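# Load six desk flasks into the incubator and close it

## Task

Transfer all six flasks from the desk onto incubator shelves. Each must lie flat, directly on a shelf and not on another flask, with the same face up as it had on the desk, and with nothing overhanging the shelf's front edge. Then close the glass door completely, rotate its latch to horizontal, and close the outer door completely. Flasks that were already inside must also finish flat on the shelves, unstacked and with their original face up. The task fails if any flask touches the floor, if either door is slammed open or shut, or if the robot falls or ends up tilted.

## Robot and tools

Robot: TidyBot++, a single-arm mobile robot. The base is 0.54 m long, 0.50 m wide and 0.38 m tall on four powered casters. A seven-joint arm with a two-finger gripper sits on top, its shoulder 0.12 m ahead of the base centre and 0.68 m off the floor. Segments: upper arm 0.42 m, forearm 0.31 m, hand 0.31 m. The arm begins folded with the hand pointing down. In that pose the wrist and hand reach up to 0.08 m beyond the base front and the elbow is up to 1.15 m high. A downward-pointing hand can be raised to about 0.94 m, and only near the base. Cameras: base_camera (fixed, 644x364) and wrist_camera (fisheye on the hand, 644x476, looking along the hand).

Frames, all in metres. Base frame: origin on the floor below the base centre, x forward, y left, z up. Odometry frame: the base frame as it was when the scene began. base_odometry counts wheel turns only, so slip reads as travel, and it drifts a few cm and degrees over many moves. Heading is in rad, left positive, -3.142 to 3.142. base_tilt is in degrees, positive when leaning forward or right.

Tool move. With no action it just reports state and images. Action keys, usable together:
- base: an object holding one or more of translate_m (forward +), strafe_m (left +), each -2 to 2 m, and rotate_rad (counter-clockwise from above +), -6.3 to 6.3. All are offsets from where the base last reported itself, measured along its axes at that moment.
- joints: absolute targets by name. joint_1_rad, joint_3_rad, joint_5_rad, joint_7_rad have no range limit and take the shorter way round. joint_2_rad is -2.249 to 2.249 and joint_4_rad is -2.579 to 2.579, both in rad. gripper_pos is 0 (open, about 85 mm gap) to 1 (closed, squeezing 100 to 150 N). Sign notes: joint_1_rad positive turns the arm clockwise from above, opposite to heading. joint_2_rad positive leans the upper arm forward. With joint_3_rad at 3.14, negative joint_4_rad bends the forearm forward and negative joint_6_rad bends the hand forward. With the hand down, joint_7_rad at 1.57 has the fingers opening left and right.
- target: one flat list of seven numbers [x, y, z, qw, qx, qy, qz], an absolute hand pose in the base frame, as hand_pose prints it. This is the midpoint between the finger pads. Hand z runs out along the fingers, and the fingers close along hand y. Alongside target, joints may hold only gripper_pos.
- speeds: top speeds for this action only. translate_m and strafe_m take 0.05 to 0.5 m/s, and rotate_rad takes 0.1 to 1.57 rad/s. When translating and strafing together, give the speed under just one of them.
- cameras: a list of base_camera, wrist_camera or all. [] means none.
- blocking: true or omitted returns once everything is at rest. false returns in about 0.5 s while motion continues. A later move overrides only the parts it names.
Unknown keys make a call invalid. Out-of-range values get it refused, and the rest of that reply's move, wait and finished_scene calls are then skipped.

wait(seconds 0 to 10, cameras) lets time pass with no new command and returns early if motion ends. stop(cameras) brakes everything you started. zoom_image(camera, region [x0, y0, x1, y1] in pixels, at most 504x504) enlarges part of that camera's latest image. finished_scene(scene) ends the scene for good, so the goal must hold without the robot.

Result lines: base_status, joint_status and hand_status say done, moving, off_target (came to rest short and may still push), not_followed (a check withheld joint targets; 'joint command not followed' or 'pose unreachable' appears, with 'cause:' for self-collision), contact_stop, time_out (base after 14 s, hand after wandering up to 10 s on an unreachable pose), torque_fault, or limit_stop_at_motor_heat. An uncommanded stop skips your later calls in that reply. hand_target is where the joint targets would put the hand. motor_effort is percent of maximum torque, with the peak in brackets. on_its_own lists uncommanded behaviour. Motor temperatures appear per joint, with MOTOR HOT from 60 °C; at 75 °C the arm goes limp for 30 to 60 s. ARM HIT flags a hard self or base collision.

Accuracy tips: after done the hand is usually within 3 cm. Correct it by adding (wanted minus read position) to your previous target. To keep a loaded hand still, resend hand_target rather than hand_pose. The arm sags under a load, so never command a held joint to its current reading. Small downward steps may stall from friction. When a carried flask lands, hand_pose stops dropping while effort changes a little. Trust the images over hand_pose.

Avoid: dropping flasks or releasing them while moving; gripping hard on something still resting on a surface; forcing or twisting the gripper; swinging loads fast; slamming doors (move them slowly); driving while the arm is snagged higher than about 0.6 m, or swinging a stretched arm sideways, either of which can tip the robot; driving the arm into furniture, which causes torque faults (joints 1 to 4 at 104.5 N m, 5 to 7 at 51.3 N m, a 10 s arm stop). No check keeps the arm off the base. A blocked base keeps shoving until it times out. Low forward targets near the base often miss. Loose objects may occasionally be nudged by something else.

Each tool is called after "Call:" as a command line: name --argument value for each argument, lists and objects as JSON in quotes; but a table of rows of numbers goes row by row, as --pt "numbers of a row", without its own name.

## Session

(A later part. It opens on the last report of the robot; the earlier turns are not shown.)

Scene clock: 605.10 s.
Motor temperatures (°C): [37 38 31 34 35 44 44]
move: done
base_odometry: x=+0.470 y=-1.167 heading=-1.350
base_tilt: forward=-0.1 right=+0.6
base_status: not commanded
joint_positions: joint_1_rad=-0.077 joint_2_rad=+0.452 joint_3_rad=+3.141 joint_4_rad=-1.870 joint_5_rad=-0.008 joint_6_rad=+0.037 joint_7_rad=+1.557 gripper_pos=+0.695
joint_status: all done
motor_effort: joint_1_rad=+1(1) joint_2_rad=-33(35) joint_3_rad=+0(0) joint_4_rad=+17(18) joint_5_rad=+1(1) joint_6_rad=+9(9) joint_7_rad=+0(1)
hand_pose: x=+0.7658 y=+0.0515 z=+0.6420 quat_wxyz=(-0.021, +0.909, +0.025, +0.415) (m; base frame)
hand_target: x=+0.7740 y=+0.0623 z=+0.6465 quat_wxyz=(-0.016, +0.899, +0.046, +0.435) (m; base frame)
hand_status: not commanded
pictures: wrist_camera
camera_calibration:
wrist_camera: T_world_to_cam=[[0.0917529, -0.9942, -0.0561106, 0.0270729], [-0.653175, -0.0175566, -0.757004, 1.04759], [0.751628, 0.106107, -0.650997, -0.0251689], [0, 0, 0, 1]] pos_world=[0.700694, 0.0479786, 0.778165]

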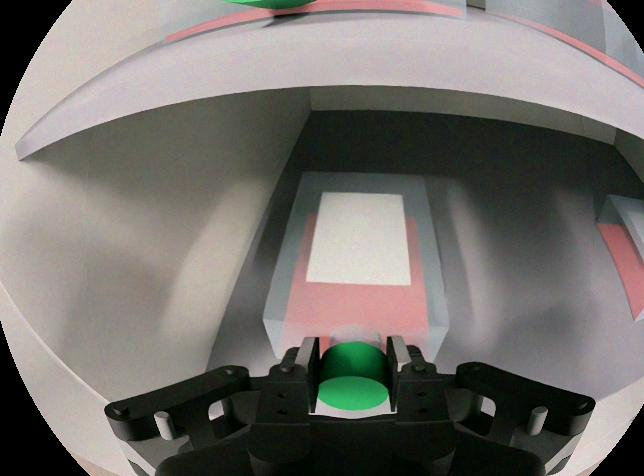

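Call:
move --joints '{"joint_2_rad": 0.487, "joint_4_rad": -1.88, "joint_6_rad": 0.119}' --cameras '[]'

Call:
move --joints '{"joint_2_rad": 0.493, "joint_4_rad": -1.881, "joint_6_rad": 0.124}' --cameras '[]'

Call:
move --joints '{"joint_2_rad": 0.498, "joint_4_rad": -1.882, "joint_6_rad": 0.128}' --cameras '[]'

Scene clock: 607.33 s.
Motor temperatures (°C): [37 38 31 34 35 44 44]
move: done
base_odometry: x=+0.470 y=-1.167 heading=-1.350
base_tilt: forward=-0.1 right=+0.6
base_status: not commanded
joint_positions: joint_1_rad=-0.077 joint_2_rad=+0.472 joint_3_rad=+3.141 joint_4_rad=-1.871 joint_5_rad=-0.008 joint_6_rad=+0.057 joint_7_rad=+1.557 gripper_pos=+0.695
joint_status: all done
motor_effort: joint_1_rad=+1(1) joint_2_rad=-33(35) joint_3_rad=+0(1) joint_4_rad=+17(18) joint_5_rad=+0(1) joint_6_rad=+8(9) joint_7_rad=+1(1)
hand_pose: x=+0.7683 y=+0.0516 z=+0.6329 quat_wxyz=(-0.021, +0.910, +0.025, +0.414) (m; base frame)
hand_target: x=+0.7754 y=+0.0621 z=+0.6339 quat_wxyz=(-0.016, +0.901, +0.046, +0.432) (m; base frame)
hand_status: not commanded
pictures: none
No camera images: "cameras" was empty.

Scene clock: 607.80 s.
Motor temperatures (°C): [37 38 31 34 35 44 44]
move: done
base_odometry: x=+0.470 y=-1.167 heading=-1.350
base_tilt: forward=-0.1 right=+0.6
base_status: not commanded
joint_positions: joint_1_rad=-0.077 joint_2_rad=+0.475 joint_3_rad=+3.141 joint_4_rad=-1.871 joint_5_rad=-0.008 joint_6_rad=+0.060 joint_7_rad=+1.557 gripper_pos=+0.695
joint_status: all done
motor_effort: joint_1_rad=+1(1) joint_2_rad=-33(34) joint_3_rad=+0(0) joint_4_rad=+17(18) joint_5_rad=+1(1) joint_6_rad=+7(9) joint_7_rad=+1(1)
hand_pose: x=+0.7687 y=+0.0516 z=+0.6315 quat_wxyz=(-0.021, +0.910, +0.025, +0.414) (m; base frame)
hand_target: x=+0.7757 y=+0.0620 z=+0.6307 quat_wxyz=(-0.016, +0.901, +0.046, +0.431) (m; base frame)
hand_status: not commanded
pictures: none
No camera images: "cameras" was empty.

Scene clock: 608.27 s.
Motor temperatures (°C): [37 38 31 34 35 44 44]
move: done
base_odometry: x=+0.470 y=-1.167 heading=-1.350
base_tilt: forward=-0.1 right=+0.6
base_status: not commanded
joint_positions: joint_1_rad=-0.077 joint_2_rad=+0.478 joint_3_rad=+3.141 joint_4_rad=-1.872 joint_5_rad=-0.008 joint_6_rad=+0.064 joint_7_rad=+1.557 gripper_pos=+0.695
joint_status: all done
motor_effort: joint_1_rad=+1(1) joint_2_rad=-33(34) joint_3_rad=+0(0) joint_4_rad=+16(17) joint_5_rad=+0(1) joint_6_rad=+8(8) joint_7_rad=+1(1)
hand_pose: x=+0.7693 y=+0.0517 z=+0.6306 quat_wxyz=(-0.021, +0.909, +0.025, +0.415) (m; base frame)
hand_target: x=+0.7758 y=+0.0620 z=+0.6279 quat_wxyz=(-0.016, +0.902, +0.046, +0.430) (m; base frame)
hand_status: not commanded
pictures: none
No camera images: "cameras" was empty.

Call:
move --joints '{"joint_2_rad": 0.503, "joint_4_rad": -1.884, "joint_6_rad": 0.132}' --cameras '["wrist_camera"]'

Scene clock: 609.37 s.
Motor temperatures (°C): [37 38 31 34 35 44 44]
move: done
base_odometry: x=+0.470 y=-1.167 heading=-1.350
base_tilt: forward=-0.1 right=+0.5
base_status: not commanded
joint_positions: joint_1_rad=-0.077 joint_2_rad=+0.480 joint_3_rad=+3.141 joint_4_rad=-1.872 joint_5_rad=-0.008 joint_6_rad=+0.069 joint_7_rad=+1.557 gripper_pos=+0.695
joint_status: all done
motor_effort: joint_1_rad=+1(1) joint_2_rad=-33(33) joint_3_rad=+0(0) joint_4_rad=+16(17) joint_5_rad=+0(1) joint_6_rad=+8(8) joint_7_rad=+0(1)
hand_pose: x=+0.7700 y=+0.0517 z=+0.6303 quat_wxyz=(-0.021, +0.909, +0.025, +0.416) (m; base frame)
hand_target: x=+0.7755 y=+0.0619 z=+0.6247 quat_wxyz=(-0.015, +0.902, +0.046, +0.429) (m; base frame)
hand_status: not commanded
pictures: wrist_camera
camera_calibration:
wrist_camera: T_world_to_cam=[[0.0917624, -0.99422, -0.0557403, 0.0260636], [-0.651823, -0.0176545, -0.758165, 1.04114], [0.752799, 0.105904, -0.649676, -0.0376396], [0, 0, 0, 1]] pos_world=[0.704585, 0.04828, 0.766358]

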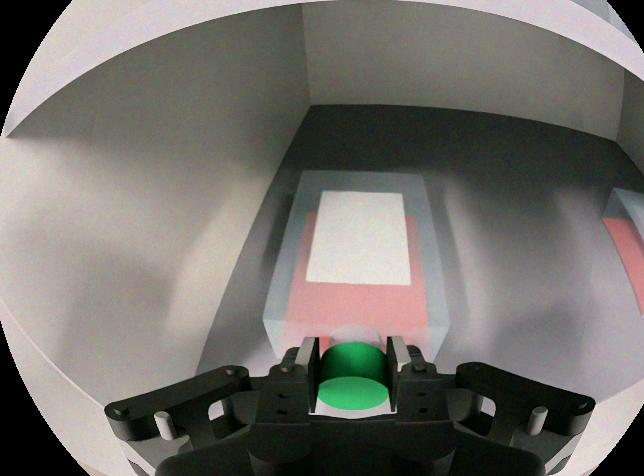

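Call:
move --joints '{"joint_2_rad": 0.512, "joint_4_rad": -1.886, "joint_6_rad": 0.12}' --cameras '["wrist_camera"]'

Scene clock: 610.27 s.
Motor temperatures (°C): [37 38 31 34 35 44 44]
move: done
base_odometry: x=+0.470 y=-1.167 heading=-1.350
base_tilt: forward=-0.2 right=+0.6
base_status: not commanded
joint_positions: joint_1_rad=-0.077 joint_2_rad=+0.480 joint_3_rad=+3.141 joint_4_rad=-1.872 joint_5_rad=-0.008 joint_6_rad=+0.069 joint_7_rad=+1.558 gripper_pos=+0.695
joint_status: all done
motor_effort: joint_1_rad=+1(1) joint_2_rad=-30(33) joint_3_rad=+0(0) joint_4_rad=+14(16) joint_5_rad=+0(2) joint_6_rad=+6(8) joint_7_rad=+0(1)
hand_pose: x=+0.7700 y=+0.0517 z=+0.6299 quat_wxyz=(-0.020, +0.909, +0.026, +0.416) (m; base frame)
hand_target: x=+0.7717 y=+0.0617 z=+0.6150 quat_wxyz=(-0.015, +0.907, +0.046, +0.418) (m; base frame)
hand_status: not commanded
pictures: wrist_camera
camera_calibration:
wrist_camera: T_world_to_cam=[[0.0923905, -0.994201, -0.0550266, 0.0251428], [-0.652062, -0.0186458, -0.757936, 1.04095], [0.752515, 0.105907, -0.650003, -0.0375353], [0, 0, 0, 1]] pos_world=[0.704685, 0.0483815, 0.765957]

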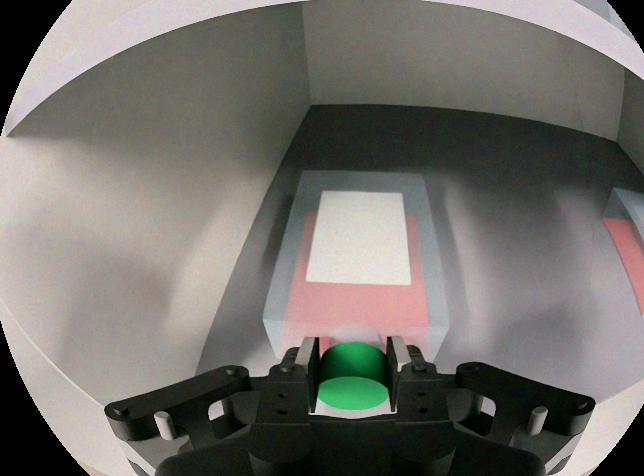

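Call:
move --joints '{"joint_2_rad": 0.49, "joint_4_rad": -1.875, "joint_6_rad": 0.125}' --cameras '[]'

Call:
move --joints '{"gripper_pos": 0.5}' --cameras '["wrist_camera"]'

Scene clock: 611.40 s.
Motor temperatures (°C): [37 38 31 34 35 44 44]
move: done
base_odometry: x=+0.470 y=-1.167 heading=-1.350
base_tilt: forward=-0.2 right=+0.6
base_status: not commanded
joint_positions: joint_1_rad=-0.077 joint_2_rad=+0.480 joint_3_rad=+3.141 joint_4_rad=-1.872 joint_5_rad=-0.008 joint_6_rad=+0.070 joint_7_rad=+1.558 gripper_pos=+0.695
joint_status: all done
motor_effort: joint_1_rad=+0(1) joint_2_rad=-33(34) joint_3_rad=+0(0) joint_4_rad=+16(16) joint_5_rad=+0(1) joint_6_rad=+8(8) joint_7_rad=+0(1)
hand_pose: x=+0.7701 y=+0.0518 z=+0.6303 quat_wxyz=(-0.020, +0.909, +0.026, +0.416) (m; base frame)
hand_target: x=+0.7785 y=+0.0623 z=+0.6357 quat_wxyz=(-0.016, +0.899, +0.046, +0.435) (m; base frame)
hand_status: not commanded
pictures: none
No camera images: "cameras" was empty.

Scene clock: 612.13 s.
Motor temperatures (°C): [37 38 31 34 35 44 44]
move: done
base_odometry: x=+0.470 y=-1.167 heading=-1.350
base_tilt: forward=-0.1 right=+0.6
base_status: not commanded
joint_positions: joint_1_rad=-0.077 joint_2_rad=+0.480 joint_3_rad=+3.141 joint_4_rad=-1.872 joint_5_rad=-0.008 joint_6_rad=+0.070 joint_7_rad=+1.558 gripper_pos=+0.500
joint_status: all done
motor_effort: joint_1_rad=+1(1) joint_2_rad=-33(33) joint_3_rad=+0(0) joint_4_rad=+16(16) joint_5_rad=+0(2) joint_6_rad=+7(8) joint_7_rad=+0(1)
hand_pose: x=+0.7701 y=+0.0518 z=+0.6303 quat_wxyz=(-0.020, +0.909, +0.026, +0.416) (m; base frame)
hand_target: x=+0.7785 y=+0.0623 z=+0.6357 quat_wxyz=(-0.016, +0.899, +0.046, +0.435) (m; base frame)
hand_status: not commanded
pictures: wrist_camera
camera_calibration:
wrist_camera: T_world_to_cam=[[0.092635, -0.994187, -0.0548662, 0.0248782], [-0.651506, -0.0188508, -0.758409, 1.04116], [0.752967, 0.106001, -0.649465, -0.0379336], [0, 0, 0, 1]] pos_world=[0.704581, 0.0483813, 0.766354]

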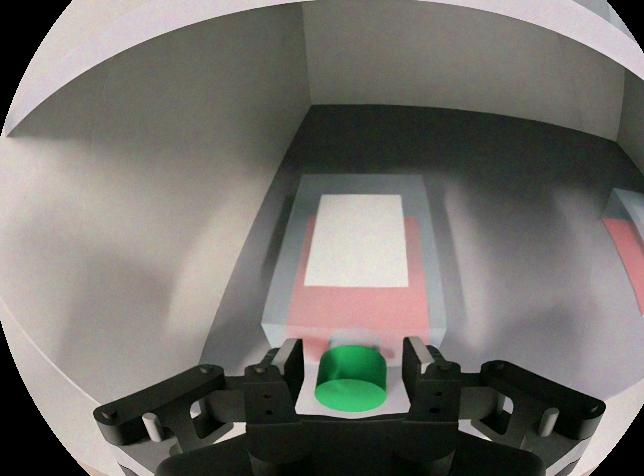

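Call:
move --base '{"translate_m": -0.12}' --speeds '{"translate_m": 0.12}' --cameras '["wrist_camera"]'

Scene clock: 614.00 s.
Motor temperatures (°C): [37 38 31 34 35 44 44]
move: done
base_odometry: x=+0.444 y=-1.050 heading=-1.350
base_tilt: forward=-0.1 right=+0.5
base_status: done
joint_positions: joint_1_rad=-0.078 joint_2_rad=+0.480 joint_3_rad=+3.141 joint_4_rad=-1.873 joint_5_rad=-0.008 joint_6_rad=+0.070 joint_7_rad=+1.558 gripper_pos=+0.500
joint_status: not commanded
motor_effort: joint_1_rad=+1(2) joint_2_rad=-33(35) joint_3_rad=+0(1) joint_4_rad=+16(17) joint_5_rad=+1(1) joint_6_rad=+7(9) joint_7_rad=+0(1)
hand_pose: x=+0.7700 y=+0.0526 z=+0.6302 quat_wxyz=(-0.021, +0.909, +0.026, +0.416) (m; base frame)
hand_target: x=+0.7785 y=+0.0623 z=+0.6357 quat_wxyz=(-0.016, +0.899, +0.046, +0.435) (m; base frame)
hand_status: not commanded
pictures: wrist_camera
camera_calibration:
wrist_camera: T_world_to_cam=[[0.0939799, -0.994062, -0.0548456, 0.0247036], [-0.651513, -0.0197527, -0.75838, 1.04106], [0.752794, 0.107005, -0.649501, -0.0379049], [0, 0, 0, 1]] pos_world=[0.704477, 0.0491766, 0.766254]

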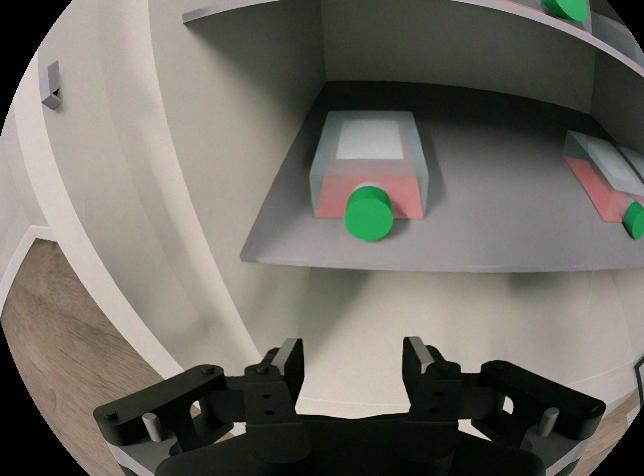

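Call:
move --base '{"translate_m": -0.3}' --joints '{"joint_1_rad": 0.0, "joint_2_rad": 0.0, "joint_4_rad": -0.8, "joint_5_rad": 0.0, "joint_6_rad": -1.45, "joint_7_rad": 1.57, "gripper_pos": 0.0}' --cameras '[]'

Call:
move --base '{"translate_m": -0.94, "strafe_m": 0.94, "rotate_rad": 1.555}' --speeds '{"rotate_rad": 0.8}'

Scene clock: 627.83 s.
Motor temperatures (°C): [37 38 31 34 35 44 44]
move: done
base_odometry: x=+0.378 y=-0.757 heading=-1.350
base_tilt: forward=-0.2 right=+0.6
base_status: done
joint_positions: joint_1_rad=-0.021 joint_2_rad=+0.000 joint_3_rad=+3.141 joint_4_rad=-0.820 joint_5_rad=-0.008 joint_6_rad=-1.376 joint_7_rad=+1.558 gripper_pos=+0.000
joint_status: all done
motor_effort: joint_1_rad=+1(2) joint_2_rad=-16(37) joint_3_rad=+0(1) joint_4_rad=+17(22) joint_5_rad=+1(2) joint_6_rad=+9(9) joint_7_rad=+0(2)
hand_pose: x=+0.6009 y=+0.0141 z=+1.1351 quat_wxyz=(-0.012, +0.890, +0.005, +0.455) (m; base frame)
hand_target: x=+0.5867 y=+0.0014 z=+1.1261 quat_wxyz=(+0.000, +0.902, +0.000, +0.431) (m; base frame)
hand_status: not commanded
pictures: none
No camera images: "cameras" was empty.

Scene clock: 631.77 s.
Motor temperatures (°C): [37 38 31 34 35 44 44]
move: done
base_odometry: x=+1.089 y=+0.366 heading=+0.205
base_tilt: forward=-0.2 right=+0.5
base_status: done
joint_positions: joint_1_rad=-0.007 joint_2_rad=+0.001 joint_3_rad=+3.141 joint_4_rad=-0.820 joint_5_rad=-0.008 joint_6_rad=-1.379 joint_7_rad=+1.558 gripper_pos=+0.000
joint_status: not commanded
motor_effort: joint_1_rad=+1(3) joint_2_rad=-17(20) joint_3_rad=+0(2) joint_4_rad=+16(18) joint_5_rad=+1(2) joint_6_rad=+9(9) joint_7_rad=+1(1)
hand_pose: x=+0.6013 y=+0.0075 z=+1.1336 quat_wxyz=(-0.008, +0.891, -0.001, +0.454) (m; base frame)
hand_target: x=+0.5867 y=+0.0014 z=+1.1261 quat_wxyz=(+0.000, +0.902, +0.000, +0.431) (m; base frame)
hand_status: not commanded
pictures: base_camera, wrist_camera
camera_calibration:
wrist_camera: T_world_to_cam=[[0.0380609, -0.997875, -0.0528768, 0.0547147], [-0.586623, 0.0205252, -0.8096, 1.33081], [0.808965, 0.0618328, -0.584596, 0.313803], [0, 0, 0, 1]] pos_world=[0.524745, 0.00787998, 1.26376]

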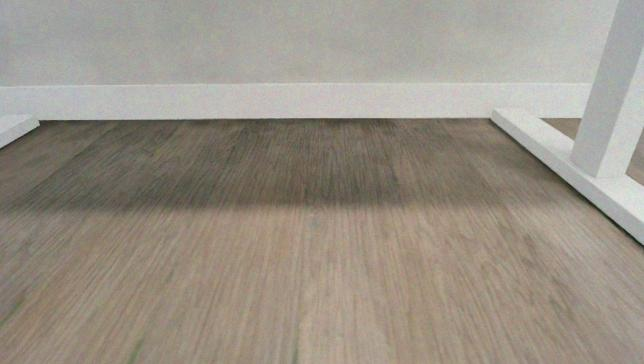

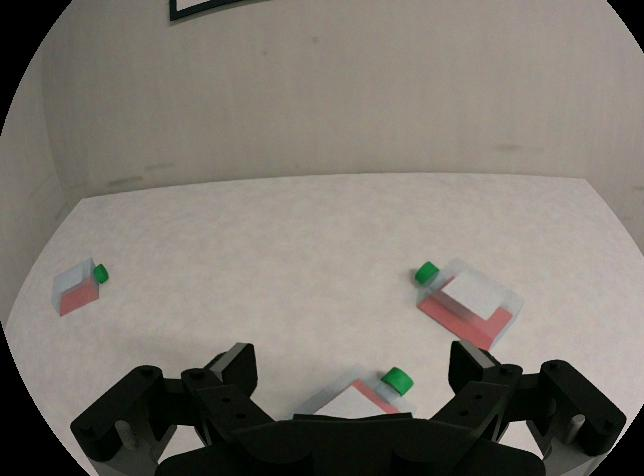

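Call:
move --base '{"translate_m": 0.158, "strafe_m": -0.114}' --joints '{"joint_1_rad": 0.0, "joint_2_rad": 0.31, "joint_4_rad": -0.52, "joint_5_rad": -0.31, "joint_6_rad": -2.05, "joint_7_rad": 3.85}' --speeds '{"translate_m": 0.15}'

Scene clock: 641.90 s.
Motor temperatures (°C): [37 38 31 34 35 44 44]
move: done
base_odometry: x=+1.267 y=+0.287 heading=+0.206
base_tilt: forward=-0.1 right=+0.6
base_status: done
joint_positions: joint_1_rad=-0.007 joint_2_rad=+0.291 joint_3_rad=+3.141 joint_4_rad=-0.541 joint_5_rad=-0.254 joint_6_rad=-1.980 joint_7_rad=+3.777 gripper_pos=+0.000
joint_status: all done
motor_effort: joint_1_rad=+0(2) joint_2_rad=-24(26) joint_3_rad=+0(2) joint_4_rad=+14(17) joint_5_rad=-1(2) joint_6_rad=+3(9) joint_7_rad=+0(1)
hand_pose: x=+0.5661 y=+0.0765 z=+1.0091 quat_wxyz=(+0.097, +0.376, +0.906, +0.169) (m; base frame)
hand_target: x=+0.5509 y=+0.0856 z=+1.0038 quat_wxyz=(+0.064, +0.329, +0.927, +0.169) (m; base frame)
hand_status: not commanded
pictures: base_camera, wrist_camera
camera_calibration:
wrist_camera: T_world_to_cam=[[0.670307, 0.662372, 0.334592, -0.757643], [0.691564, -0.72109, 0.0420486, -0.31826], [0.269123, 0.203207, -0.941424, 0.920127], [0, 0, 0, 1]] pos_world=[0.480323, 0.0853718, 1.13311]

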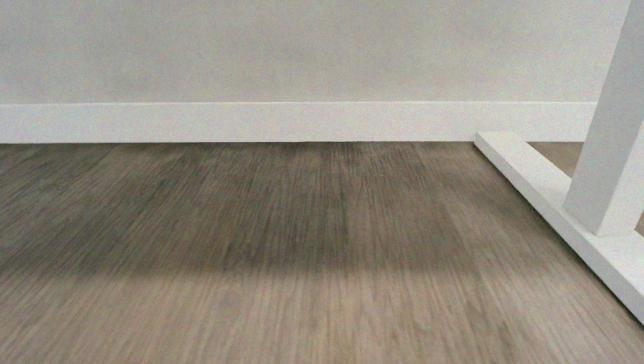

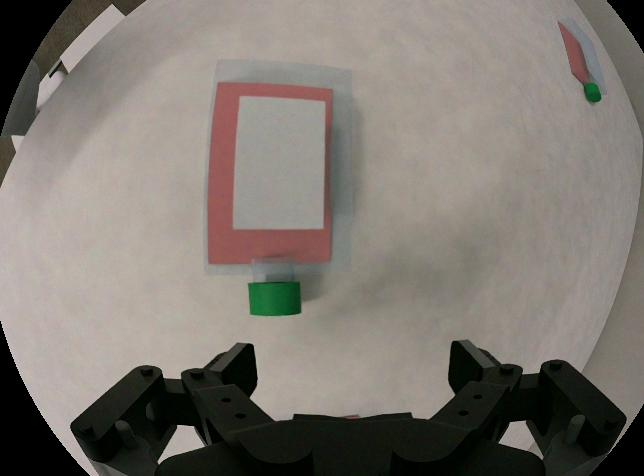

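Call:
move --joints '{"joint_2_rad": 0.315, "joint_4_rad": -0.675}' --cameras '["wrist_camera"]'

Scene clock: 645.23 s.
Motor temperatures (°C): [37 38 31 34 35 44 44]
move: done
base_odometry: x=+1.267 y=+0.287 heading=+0.206
base_tilt: forward=-0.2 right=+0.6
base_status: not commanded
joint_positions: joint_1_rad=-0.007 joint_2_rad=+0.302 joint_3_rad=+3.141 joint_4_rad=-0.665 joint_5_rad=-0.255 joint_6_rad=-1.981 joint_7_rad=+3.777 gripper_pos=+0.000
joint_status: all done
motor_effort: joint_1_rad=+1(1) joint_2_rad=-26(27) joint_3_rad=+0(1) joint_4_rad=+14(16) joint_5_rad=-2(2) joint_6_rad=+3(4) joint_7_rad=+0(1)
hand_pose: x=+0.5568 y=+0.0766 z=+0.9642 quat_wxyz=(+0.035, +0.387, +0.911, +0.142) (m; base frame)
hand_target: x=+0.5365 y=+0.0856 z=+0.9558 quat_wxyz=(-0.010, +0.342, +0.929, +0.142) (m; base frame)
hand_status: not commanded
pictures: wrist_camera
camera_calibration:
wrist_camera: T_world_to_cam=[[0.708979, 0.66328, 0.2396, -0.666451], [0.691576, -0.720427, -0.0520342, -0.219247], [0.138101, 0.202593, -0.969476, 0.980393], [0, 0, 0, 1]] pos_world=[0.488732, 0.0854711, 1.09874]

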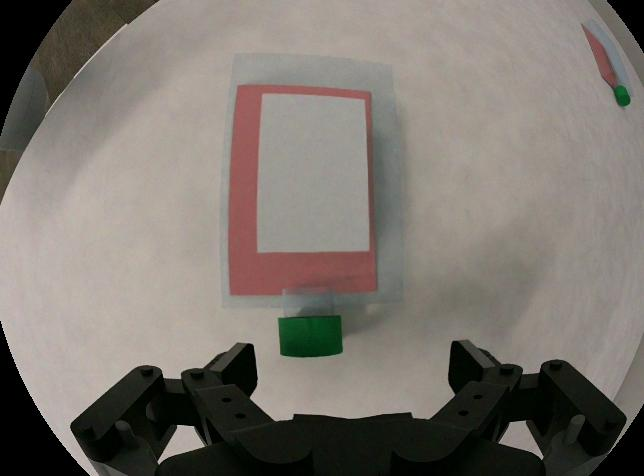

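Call:
move --base '{"translate_m": -0.006}' --joints '{"joint_4_rad": -0.735}' --speeds '{"translate_m": 0.1}' --cameras '["wrist_camera"]'

Scene clock: 647.53 s.
Motor temperatures (°C): [37 38 31 34 35 44 44]
move: done
base_odometry: x=+1.262 y=+0.286 heading=+0.206
base_tilt: forward=-0.1 right=+0.6
base_status: done
joint_positions: joint_1_rad=-0.007 joint_2_rad=+0.305 joint_3_rad=+3.141 joint_4_rad=-0.725 joint_5_rad=-0.256 joint_6_rad=-1.984 joint_7_rad=+3.777 gripper_pos=+0.000
joint_status: all done
motor_effort: joint_1_rad=+1(2) joint_2_rad=-26(28) joint_3_rad=+0(1) joint_4_rad=+15(16) joint_5_rad=-1(2) joint_6_rad=+2(4) joint_7_rad=+1(1)
hand_pose: x=+0.5492 y=+0.0767 z=+0.9442 quat_wxyz=(+0.005, +0.391, +0.911, +0.130) (m; base frame)
hand_target: x=+0.5284 y=+0.0856 z=+0.9388 quat_wxyz=(-0.038, +0.346, +0.928, +0.132) (m; base frame)
hand_status: not commanded
pictures: wrist_camera
camera_calibration:
wrist_camera: T_world_to_cam=[[0.722455, 0.664065, 0.192551, -0.619453], [0.687462, -0.719651, -0.0974542, -0.169851], [0.0738539, 0.202778, -0.976436, 1.00384], [0, 0, 0, 1]] pos_world=[0.490155, 0.0855662, 1.08291]

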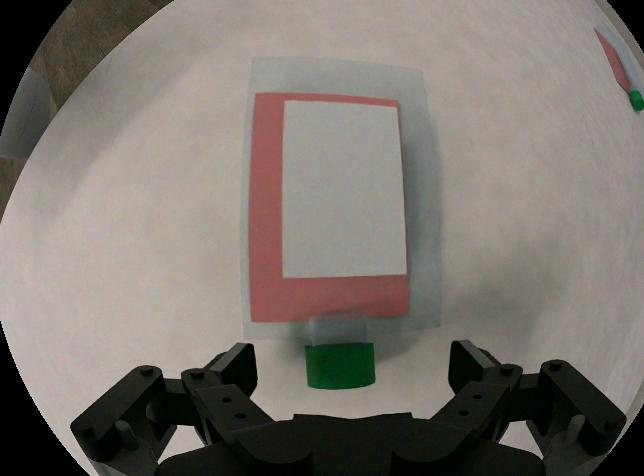

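Call:
move --base '{"strafe_m": -0.006}' --joints '{"joint_4_rad": -0.749, "gripper_pos": 0.4}' --speeds '{"strafe_m": 0.1}' --cameras '["wrist_camera"]'

Scene clock: 649.80 s.
Motor temperatures (°C): [37 38 31 34 35 44 44]
move: done
base_odometry: x=+1.263 y=+0.280 heading=+0.206
base_tilt: forward=-0.1 right=+0.6
base_status: done
joint_positions: joint_1_rad=-0.006 joint_2_rad=+0.306 joint_3_rad=+3.141 joint_4_rad=-0.739 joint_5_rad=-0.258 joint_6_rad=-1.984 joint_7_rad=+3.777 gripper_pos=+0.400
joint_status: all done
motor_effort: joint_1_rad=+1(4) joint_2_rad=-26(28) joint_3_rad=-1(2) joint_4_rad=+15(16) joint_5_rad=-1(2) joint_6_rad=+3(3) joint_7_rad=+0(1)
hand_pose: x=+0.5473 y=+0.0766 z=+0.9400 quat_wxyz=(-0.002, +0.392, +0.911, +0.128) (m; base frame)
hand_target: x=+0.5264 y=+0.0856 z=+0.9349 quat_wxyz=(-0.044, +0.347, +0.928, +0.129) (m; base frame)
hand_status: not commanded
pictures: wrist_camera
camera_calibration:
wrist_camera: T_world_to_cam=[[0.725396, 0.66346, 0.183359, -0.610122], [0.6857, -0.719782, -0.108301, -0.157861], [0.0601248, 0.20429, -0.977062, 1.00791], [0, 0, 0, 1]] pos_world=[0.490225, 0.0852599, 1.07956]

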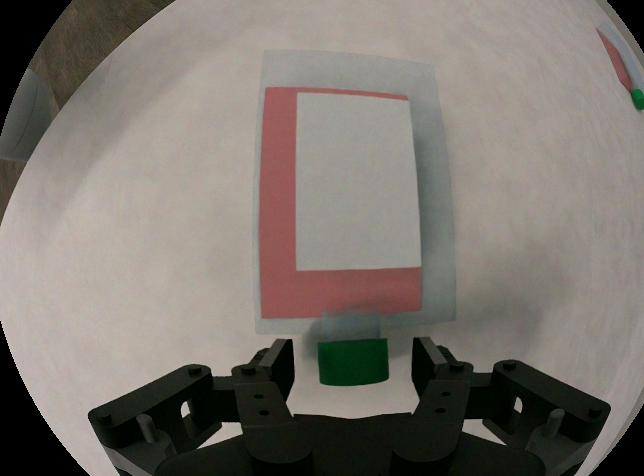

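Call:
move --joints '{"gripper_pos": 0.64}' --cameras '[]'

Call:
move --joints '{"gripper_pos": 0.75}' --cameras '["wrist_camera"]'

Scene clock: 651.10 s.
Motor temperatures (°C): [37 38 31 34 35 44 44]
move: done
base_odometry: x=+1.263 y=+0.280 heading=+0.206
base_tilt: forward=-0.2 right=+0.6
base_status: not commanded
joint_positions: joint_1_rad=-0.006 joint_2_rad=+0.306 joint_3_rad=+3.141 joint_4_rad=-0.739 joint_5_rad=-0.258 joint_6_rad=-1.984 joint_7_rad=+3.777 gripper_pos=+0.640
joint_status: all done
motor_effort: joint_1_rad=+1(1) joint_2_rad=-26(26) joint_3_rad=+0(1) joint_4_rad=+15(15) joint_5_rad=-1(2) joint_6_rad=+3(3) joint_7_rad=+0(1)
hand_pose: x=+0.5473 y=+0.0766 z=+0.9400 quat_wxyz=(-0.002, +0.392, +0.911, +0.128) (m; base frame)
hand_target: x=+0.5264 y=+0.0856 z=+0.9349 quat_wxyz=(-0.044, +0.347, +0.928, +0.129) (m; base frame)
hand_status: not commanded
pictures: none
No camera images: "cameras" was empty.

Scene clock: 651.73 s.
Motor temperatures (°C): [37 38 31 34 35 44 44]
move: off_target
base_odometry: x=+1.263 y=+0.280 heading=+0.206
base_tilt: forward=-0.2 right=+0.6
base_status: not commanded
joint_positions: joint_1_rad=-0.006 joint_2_rad=+0.302 joint_3_rad=+3.141 joint_4_rad=-0.741 joint_5_rad=-0.258 joint_6_rad=-1.985 joint_7_rad=+3.777 gripper_pos=+0.694
joint_status: gripper_pos off_target (ended at +0.694, target +0.750)
motor_effort: joint_1_rad=+0(1) joint_2_rad=-23(26) joint_3_rad=+0(1) joint_4_rad=+13(15) joint_5_rad=-1(1) joint_6_rad=+1(3) joint_7_rad=+0(1)
hand_pose: x=+0.5456 y=+0.0767 z=+0.9405 quat_wxyz=(-0.002, +0.391, +0.911, +0.128) (m; base frame)
hand_target: x=+0.5264 y=+0.0856 z=+0.9349 quat_wxyz=(-0.044, +0.347, +0.928, +0.129) (m; base frame)
hand_status: not commanded
pictures: wrist_camera
camera_calibration:
wrist_camera: T_world_to_cam=[[0.725171, 0.663836, 0.182891, -0.60849], [0.686017, -0.719379, -0.108973, -0.156168], [0.0592283, 0.20449, -0.977075, 1.00903], [0, 0, 0, 1]] pos_world=[0.488631, 0.0852569, 1.08017]

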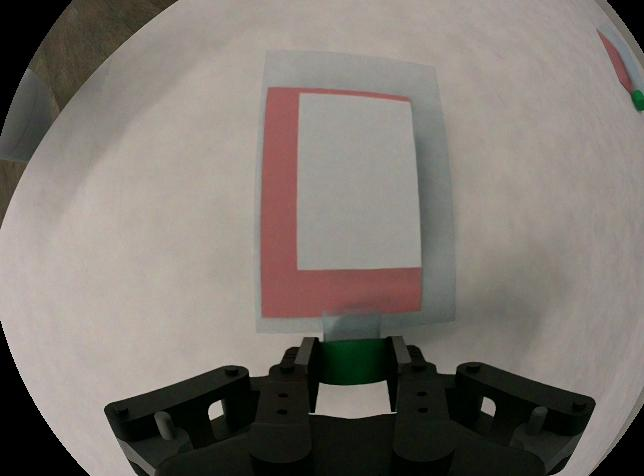

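Call:
move --joints '{"joint_4_rad": -0.64}' --cameras '[]'

Call:
move --joints '{"gripper_pos": 0.88}' --cameras '["wrist_camera"]'

Scene clock: 653.13 s.
Motor temperatures (°C): [37 38 31 34 35 44 44]
move: done
base_odometry: x=+1.263 y=+0.280 heading=+0.206
base_tilt: forward=-0.2 right=+0.6
base_status: not commanded
joint_positions: joint_1_rad=-0.006 joint_2_rad=+0.306 joint_3_rad=+3.141 joint_4_rad=-0.660 joint_5_rad=-0.258 joint_6_rad=-1.987 joint_7_rad=+3.777 gripper_pos=+0.694
joint_status: all done
motor_effort: joint_1_rad=+0(1) joint_2_rad=-26(28) joint_3_rad=-1(1) joint_4_rad=+15(16) joint_5_rad=-1(2) joint_6_rad=+2(3) joint_7_rad=+1(1)
hand_pose: x=+0.5567 y=+0.0767 z=+0.9639 quat_wxyz=(+0.032, +0.386, +0.911, +0.143) (m; base frame)
hand_target: x=+0.5407 y=+0.0856 z=+0.9659 quat_wxyz=(+0.006, +0.339, +0.929, +0.148) (m; base frame)
hand_status: not commanded
pictures: none
No camera images: "cameras" was empty.

Scene clock: 653.70 s.
Motor temperatures (°C): [37 38 31 34 35 44 44]
move: off_target
base_odometry: x=+1.263 y=+0.280 heading=+0.206
base_tilt: forward=-0.2 right=+0.6
base_status: not commanded
joint_positions: joint_1_rad=-0.006 joint_2_rad=+0.306 joint_3_rad=+3.141 joint_4_rad=-0.660 joint_5_rad=-0.258 joint_6_rad=-1.987 joint_7_rad=+3.777 gripper_pos=+0.694
joint_status: gripper_pos off_target (ended at +0.694, target +0.880)
motor_effort: joint_1_rad=+1(1) joint_2_rad=-26(26) joint_3_rad=+0(1) joint_4_rad=+14(15) joint_5_rad=-2(2) joint_6_rad=+2(3) joint_7_rad=+0(1)
hand_pose: x=+0.5567 y=+0.0767 z=+0.9639 quat_wxyz=(+0.032, +0.386, +0.911, +0.143) (m; base frame)
hand_target: x=+0.5407 y=+0.0856 z=+0.9659 quat_wxyz=(+0.006, +0.339, +0.929, +0.148) (m; base frame)
hand_status: not commanded
pictures: wrist_camera
camera_calibration:
wrist_camera: T_world_to_cam=[[0.708827, 0.664053, 0.237903, -0.664808], [0.692634, -0.719067, -0.056574, -0.215412], [0.1335, 0.204881, -0.96964, 0.982615], [0, 0, 0, 1]] pos_world=[0.489256, 0.0852534, 1.09876]

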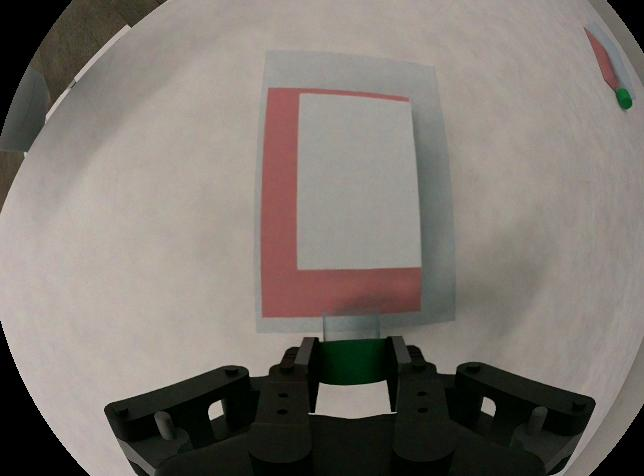

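Call:
move --base '{"translate_m": -0.11, "strafe_m": 0.13}' --joints '{"joint_4_rad": -0.545, "joint_5_rad": 0.315, "joint_7_rad": 1.61}' --speeds '{"translate_m": 0.12}'

Scene clock: 660.00 s.
Motor temperatures (°C): [37 38 31 34 35 44 44]
move: done
base_odometry: x=+1.128 y=+0.384 heading=+0.206
base_tilt: forward=-0.2 right=+0.5
base_status: done
joint_positions: joint_1_rad=-0.005 joint_2_rad=+0.308 joint_3_rad=+3.141 joint_4_rad=-0.569 joint_5_rad=+0.259 joint_6_rad=-1.988 joint_7_rad=+1.683 gripper_pos=+0.694
joint_status: all done
motor_effort: joint_1_rad=+0(3) joint_2_rad=-26(30) joint_3_rad=+0(1) joint_4_rad=+15(16) joint_5_rad=+3(3) joint_6_rad=+4(5) joint_7_rad=+0(2)
hand_pose: x=+0.5675 y=-0.0692 z=+0.9914 quat_wxyz=(+0.117, +0.985, -0.010, +0.130) (m; base frame)
hand_target: x=+0.5503 y=-0.0842 z=+0.9942 quat_wxyz=(+0.132, +0.983, -0.069, +0.112) (m; base frame)
hand_status: not commanded
pictures: base_camera, wrist_camera
camera_calibration:
wrist_camera: T_world_to_cam=[[-0.0483255, -0.982637, 0.179135, -0.207984], [-0.964578, -0.000652845, -0.263797, 0.869366], [0.259334, -0.185537, -0.947798, 0.917671], [0, 0, 0, 1]] pos_world=[0.590537, -0.033543, 1.13636]

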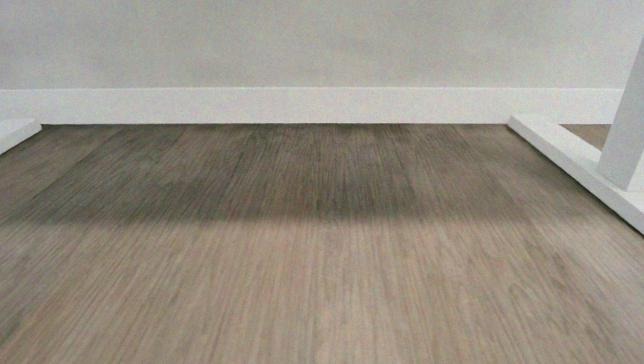

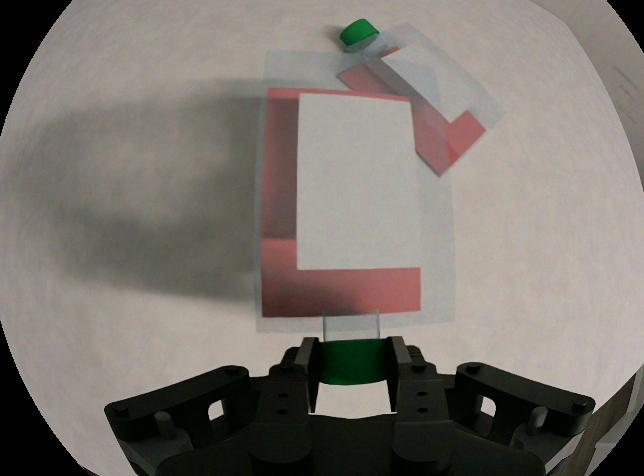

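Call:
move --joints '{"joint_4_rad": -0.705}' --cameras '["wrist_camera"]'

Call:
move --joints '{"joint_4_rad": -0.732}' --cameras '[]'

Call:
move --joints '{"joint_4_rad": -0.745}' --cameras '[]'

Call:
move --joints '{"joint_4_rad": -0.757}' --cameras '["wrist_camera"]'

Scene clock: 662.63 s.
Motor temperatures (°C): [37 38 31 34 35 44 44]
move: done
base_odometry: x=+1.128 y=+0.384 heading=+0.206
base_tilt: forward=-0.2 right=+0.6
base_status: not commanded
joint_positions: joint_1_rad=-0.005 joint_2_rad=+0.309 joint_3_rad=+3.141 joint_4_rad=-0.698 joint_5_rad=+0.259 joint_6_rad=-1.988 joint_7_rad=+1.683 gripper_pos=+0.694
joint_status: all done
motor_effort: joint_1_rad=+1(1) joint_2_rad=-27(28) joint_3_rad=+0(1) joint_4_rad=+15(17) joint_5_rad=+3(3) joint_6_rad=+3(4) joint_7_rad=+0(1)
hand_pose: x=+0.5535 y=-0.0694 z=+0.9506 quat_wxyz=(+0.118, +0.991, -0.003, +0.066) (m; base frame)
hand_target: x=+0.5324 y=-0.0842 z=+0.9474 quat_wxyz=(+0.137, +0.988, -0.058, +0.033) (m; base frame)
hand_status: not commanded
pictures: wrist_camera
camera_calibration:
wrist_camera: T_world_to_cam=[[-0.0253072, -0.982447, 0.184817, -0.219675], [-0.990592, -0.000227089, -0.13685, 0.73884], [0.13449, -0.186542, -0.973198, 0.975723], [0, 0, 0, 1]] pos_world=[0.595105, -0.0336386, 1.09128]

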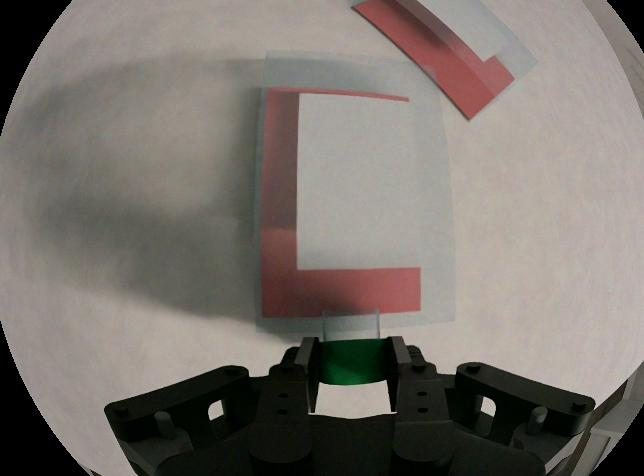

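Scene clock: 663.27 s.
Motor temperatures (°C): [37 38 31 34 35 44 44]
move: done
base_odometry: x=+1.128 y=+0.384 heading=+0.206
base_tilt: forward=-0.2 right=+0.5
base_status: not commanded
joint_positions: joint_1_rad=-0.005 joint_2_rad=+0.310 joint_3_rad=+3.141 joint_4_rad=-0.725 joint_5_rad=+0.259 joint_6_rad=-1.988 joint_7_rad=+1.683 gripper_pos=+0.694
joint_status: all done
motor_effort: joint_1_rad=+0(1) joint_2_rad=-27(28) joint_3_rad=+0(1) joint_4_rad=+15(16) joint_5_rad=+3(3) joint_6_rad=+2(3) joint_7_rad=+0(1)
hand_pose: x=+0.5499 y=-0.0694 z=+0.9421 quat_wxyz=(+0.118, +0.992, -0.001, +0.053) (m; base frame)
hand_target: x=+0.5287 y=-0.0842 z=+0.9398 quat_wxyz=(+0.138, +0.989, -0.056, +0.019) (m; base frame)
hand_status: not commanded
pictures: none
No camera images: "cameras" was empty.

Scene clock: 664.03 s.
Motor temperatures (°C): [37 38 31 34 35 44 44]
move: done
base_odometry: x=+1.128 y=+0.384 heading=+0.206
base_tilt: forward=-0.2 right=+0.6
base_status: not commanded
joint_positions: joint_1_rad=-0.005 joint_2_rad=+0.308 joint_3_rad=+3.141 joint_4_rad=-0.733 joint_5_rad=+0.260 joint_6_rad=-1.988 joint_7_rad=+1.682 gripper_pos=+0.694
joint_status: all done
motor_effort: joint_1_rad=+1(1) joint_2_rad=-25(26) joint_3_rad=+0(1) joint_4_rad=+15(15) joint_5_rad=+3(3) joint_6_rad=+2(3) joint_7_rad=+1(1)
hand_pose: x=+0.5483 y=-0.0696 z=+0.9405 quat_wxyz=(+0.118, +0.992, -0.001, +0.050) (m; base frame)
hand_target: x=+0.5268 y=-0.0842 z=+0.9362 quat_wxyz=(+0.138, +0.989, -0.055, +0.013) (m; base frame)
hand_status: not commanded
pictures: none
No camera images: "cameras" was empty.

Scene clock: 664.53 s.
Motor temperatures (°C): [37 38 31 34 35 44 44]
move: done
base_odometry: x=+1.128 y=+0.384 heading=+0.206
base_tilt: forward=-0.1 right=+0.6
base_status: not commanded
joint_positions: joint_1_rad=-0.005 joint_2_rad=+0.306 joint_3_rad=+3.141 joint_4_rad=-0.736 joint_5_rad=+0.260 joint_6_rad=-1.988 joint_7_rad=+1.682 gripper_pos=+0.694
joint_status: all done
motor_effort: joint_1_rad=+1(1) joint_2_rad=-25(25) joint_3_rad=+1(1) joint_4_rad=+13(14) joint_5_rad=+2(3) joint_6_rad=+2(2) joint_7_rad=+0(1)
hand_pose: x=+0.5475 y=-0.0696 z=+0.9404 quat_wxyz=(+0.118, +0.992, -0.001, +0.049) (m; base frame)
hand_target: x=+0.5251 y=-0.0842 z=+0.9329 quat_wxyz=(+0.139, +0.989, -0.054, +0.007) (m; base frame)
hand_status: not commanded
pictures: wrist_camera
camera_calibration:
wrist_camera: T_world_to_cam=[[-0.0203508, -0.982274, 0.186341, -0.22233], [-0.994735, 0.00116998, -0.102471, 0.701531], [0.100436, -0.187445, -0.977127, 0.988949], [0, 0, 0, 1]] pos_world=[0.593987, -0.0338364, 1.07964]

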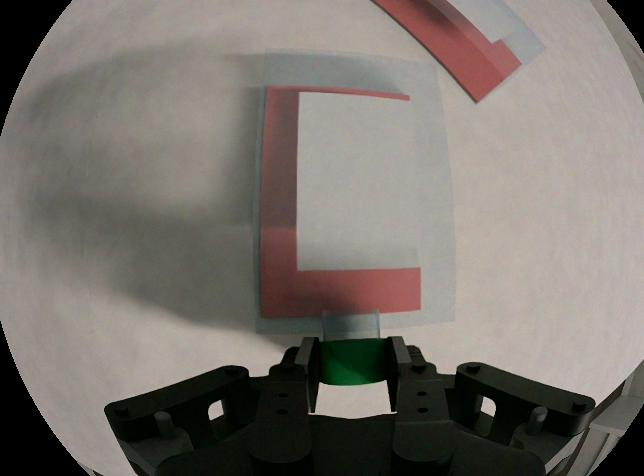

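Call:
move --joints '{"joint_4_rad": -0.748}' --cameras '[]'

Call:
move --joints '{"gripper_pos": 0.4}' --cameras '["wrist_camera"]'

Scene clock: 667.53 s.
Motor temperatures (°C): [37 38 31 34 35 44 44]
move: done
base_odometry: x=+1.128 y=+0.384 heading=+0.206
base_tilt: forward=-0.2 right=+0.6
base_status: not commanded
joint_positions: joint_1_rad=-0.005 joint_2_rad=+0.306 joint_3_rad=+3.141 joint_4_rad=-0.736 joint_5_rad=+0.260 joint_6_rad=-1.988 joint_7_rad=+1.682 gripper_pos=+0.694
joint_status: all done
motor_effort: joint_1_rad=+1(1) joint_2_rad=-24(25) joint_3_rad=+1(1) joint_4_rad=+13(14) joint_5_rad=+2(3) joint_6_rad=+1(2) joint_7_rad=+0(1)
hand_pose: x=+0.5475 y=-0.0696 z=+0.9404 quat_wxyz=(+0.118, +0.992, -0.001, +0.049) (m; base frame)
hand_target: x=+0.5264 y=-0.0842 z=+0.9353 quat_wxyz=(+0.138, +0.989, -0.055, +0.011) (m; base frame)
hand_status: not commanded
pictures: none
No camera images: "cameras" was empty.

Scene clock: 668.33 s.
Motor temperatures (°C): [37 38 31 34 35 44 44]
move: done
base_odometry: x=+1.128 y=+0.384 heading=+0.206
base_tilt: forward=-0.2 right=+0.6
base_status: not commanded
joint_positions: joint_1_rad=-0.005 joint_2_rad=+0.306 joint_3_rad=+3.141 joint_4_rad=-0.738 joint_5_rad=+0.260 joint_6_rad=-1.989 joint_7_rad=+1.682 gripper_pos=+0.400
joint_status: all done
motor_effort: joint_1_rad=+1(1) joint_2_rad=-26(27) joint_3_rad=+0(1) joint_4_rad=+15(15) joint_5_rad=+3(3) joint_6_rad=+3(3) joint_7_rad=+0(1)
hand_pose: x=+0.5468 y=-0.0696 z=+0.9395 quat_wxyz=(+0.118, +0.992, -0.001, +0.047) (m; base frame)
hand_target: x=+0.5264 y=-0.0842 z=+0.9353 quat_wxyz=(+0.138, +0.989, -0.055, +0.011) (m; base frame)
hand_status: not commanded
pictures: wrist_camera
camera_calibration:
wrist_camera: T_world_to_cam=[[-0.0198341, -0.982275, 0.186394, -0.222493], [-0.995123, 0.00137699, -0.098634, 0.697338], [0.096629, -0.187442, -0.977511, 0.990564], [0, 0, 0, 1]] pos_world=[0.593807, -0.0338367, 1.07854]

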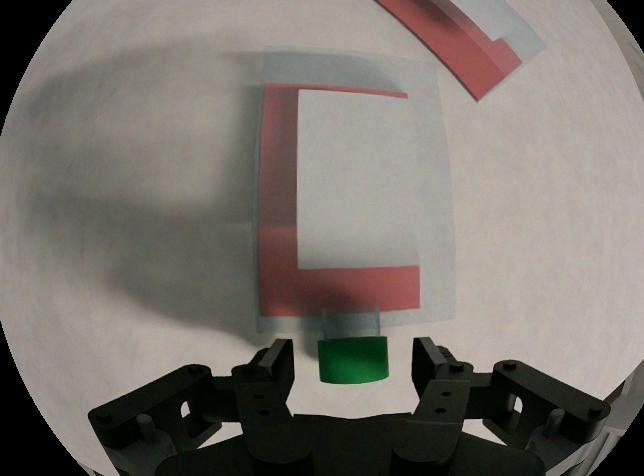

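Call:
move --base '{"translate_m": -0.08}' --joints '{"gripper_pos": 0.2}' --speeds '{"translate_m": 0.15}' --cameras '[]'

Call:
move --base '{"translate_m": -0.25, "strafe_m": -0.07}' --joints '{"joint_1_rad": 0.0, "joint_2_rad": 0.13, "joint_4_rad": -1.44, "joint_5_rad": -0.05, "joint_6_rad": -0.2, "joint_7_rad": 1.51, "gripper_pos": 0.0}' --speeds '{"translate_m": 0.2}'

Scene clock: 671.10 s.
Motor temperatures (°C): [37 38 31 34 35 44 44]
move: done
base_odometry: x=+1.050 y=+0.368 heading=+0.206
base_tilt: forward=-0.2 right=+0.6
base_status: done
joint_positions: joint_1_rad=-0.005 joint_2_rad=+0.306 joint_3_rad=+3.141 joint_4_rad=-0.739 joint_5_rad=+0.260 joint_6_rad=-1.989 joint_7_rad=+1.682 gripper_pos=+0.200
joint_status: all done
motor_effort: joint_1_rad=+1(2) joint_2_rad=-26(30) joint_3_rad=+0(1) joint_4_rad=+14(16) joint_5_rad=+2(3) joint_6_rad=+2(3) joint_7_rad=+1(1)
hand_pose: x=+0.5465 y=-0.0697 z=+0.9398 quat_wxyz=(+0.118, +0.992, -0.001, +0.047) (m; base frame)
hand_target: x=+0.5264 y=-0.0842 z=+0.9353 quat_wxyz=(+0.138, +0.989, -0.055, +0.011) (m; base frame)
hand_status: not commanded
pictures: none
No camera images: "cameras" was empty.

Scene clock: 673.80 s.
Motor temperatures (°C): [37 38 31 34 35 44 44]
move: done
base_odometry: x=+0.819 y=+0.249 heading=+0.206
base_tilt: forward=-0.2 right=+0.6
base_status: done
joint_positions: joint_1_rad=-0.005 joint_2_rad=+0.131 joint_3_rad=+3.141 joint_4_rad=-1.428 joint_5_rad=+0.006 joint_6_rad=-0.265 joint_7_rad=+1.584 gripper_pos=+0.000
joint_status: all done
motor_effort: joint_1_rad=+1(3) joint_2_rad=-27(29) joint_3_rad=+0(2) joint_4_rad=+22(23) joint_5_rad=+1(4) joint_6_rad=+10(10) joint_7_rad=+1(2)
hand_pose: x=+0.7897 y=+0.0042 z=+1.0243 quat_wxyz=(+0.005, +0.791, +0.009, +0.612) (m; base frame)
hand_target: x=+0.7930 y=+0.0045 z=+1.0378 quat_wxyz=(-0.039, +0.773, -0.039, +0.632) (m; base frame)
hand_status: not commanded
pictures: base_camera, wrist_camera
camera_calibration:
wrist_camera: T_world_to_cam=[[0.051949, -0.998645, -0.00295226, -0.0236604], [-0.248885, -0.0100838, -0.968481, 1.24914], [0.967139, 0.0510464, -0.249071, -0.370731], [0, 0, 0, 1]] pos_world=[0.670669, 0.00789214, 1.11736]

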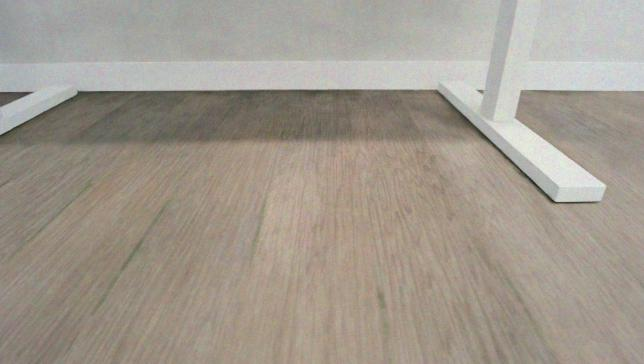

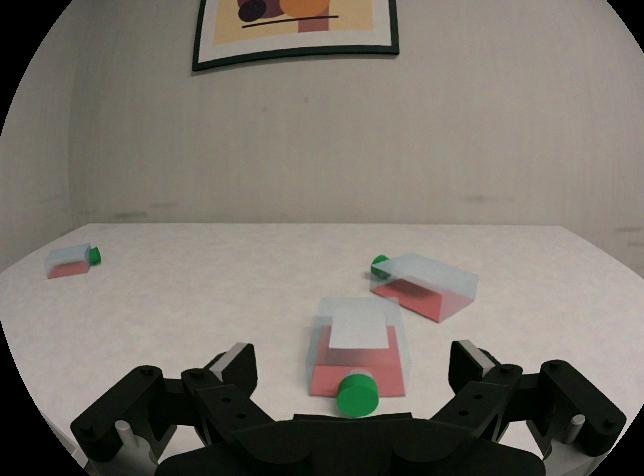

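Call:
move --base '{"translate_m": 0.03, "strafe_m": 0.034}' --joints '{"joint_1_rad": 0.07, "joint_2_rad": 0.19, "joint_4_rad": -1.47}' --speeds '{"translate_m": 0.12}' --cameras '["wrist_camera"]'

Scene clock: 678.77 s.
Motor temperatures (°C): [37 38 31 34 35 44 44]
move: done
base_odometry: x=+0.842 y=+0.288 heading=+0.206
base_tilt: forward=-0.1 right=+0.6
base_status: done
joint_positions: joint_1_rad=+0.055 joint_2_rad=+0.186 joint_3_rad=+3.141 joint_4_rad=-1.465 joint_5_rad=+0.005 joint_6_rad=-0.259 joint_7_rad=+1.584 gripper_pos=+0.000
joint_status: all done
motor_effort: joint_1_rad=+0(2) joint_2_rad=-28(32) joint_3_rad=+0(2) joint_4_rad=+22(23) joint_5_rad=+1(2) joint_6_rad=+10(10) joint_7_rad=+0(1)
hand_pose: x=+0.8027 y=-0.0367 z=+0.9671 quat_wxyz=(+0.021, +0.816, -0.016, +0.578) (m; base frame)
hand_target: x=+0.8086 y=-0.0439 z=+0.9783 quat_wxyz=(-0.016, +0.799, -0.069, +0.598) (m; base frame)
hand_status: not commanded
pictures: wrist_camera
camera_calibration:
wrist_camera: T_world_to_cam=[[-0.00877227, -0.999922, -0.00890578, -0.010917], [-0.329542, 0.0112994, -0.944073, 1.23835], [0.9441, -0.00534684, -0.329616, -0.30128], [0, 0, 0, 1]] pos_world=[0.692432, -0.0265197, 1.06969]

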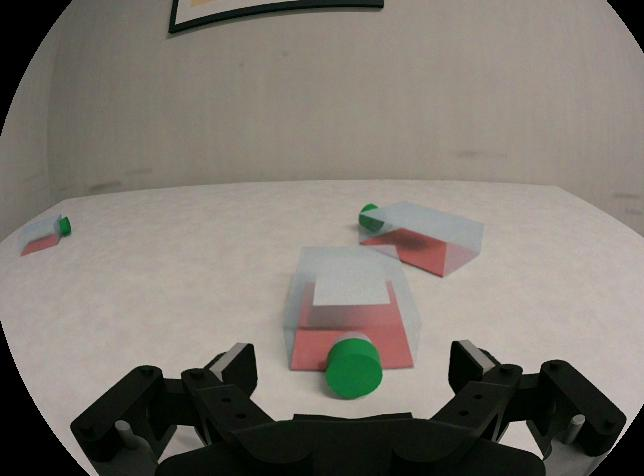

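Call:
move --base '{"translate_m": 0.041, "strafe_m": -0.004}' --joints '{"joint_2_rad": 0.205, "joint_4_rad": -1.545, "joint_6_rad": -0.112}' --speeds '{"translate_m": 0.1}' --cameras '["wrist_camera"]'

Scene clock: 682.37 s.
Motor temperatures (°C): [37 38 31 34 35 44 44]
move: done
base_odometry: x=+0.883 y=+0.293 heading=+0.206
base_tilt: forward=-0.1 right=+0.6
base_status: done
joint_positions: joint_1_rad=+0.055 joint_2_rad=+0.200 joint_3_rad=+3.141 joint_4_rad=-1.536 joint_5_rad=+0.005 joint_6_rad=-0.173 joint_7_rad=+1.584 gripper_pos=+0.000
joint_status: all done
motor_effort: joint_1_rad=+1(1) joint_2_rad=-28(32) joint_3_rad=+0(1) joint_4_rad=+21(23) joint_5_rad=+1(1) joint_6_rad=+9(11) joint_7_rad=+1(1)
hand_pose: x=+0.8052 y=-0.0367 z=+0.9390 quat_wxyz=(+0.021, +0.816, -0.016, +0.577) (m; base frame)
hand_target: x=+0.8107 y=-0.0454 z=+0.9484 quat_wxyz=(-0.014, +0.799, -0.071, +0.597) (m; base frame)
hand_status: not commanded
pictures: wrist_camera
camera_calibration:
wrist_camera: T_world_to_cam=[[-0.00833736, -0.999923, -0.00916417, -0.0112805], [-0.329933, 0.011402, -0.943935, 1.21288], [0.943967, -0.00484636, -0.330003, -0.31236], [0, 0, 0, 1]] pos_world=[0.694932, -0.0266227, 1.04169]

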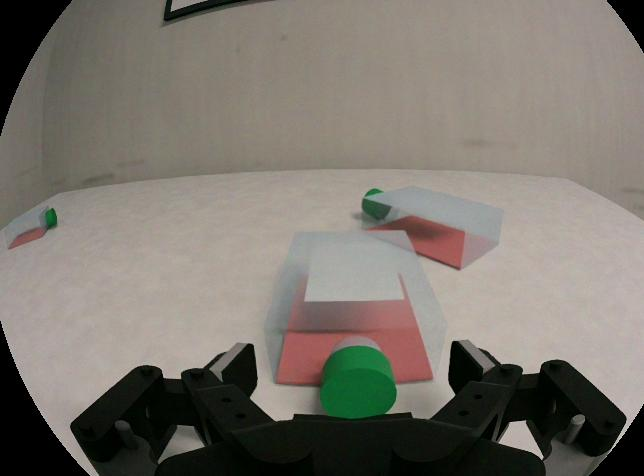

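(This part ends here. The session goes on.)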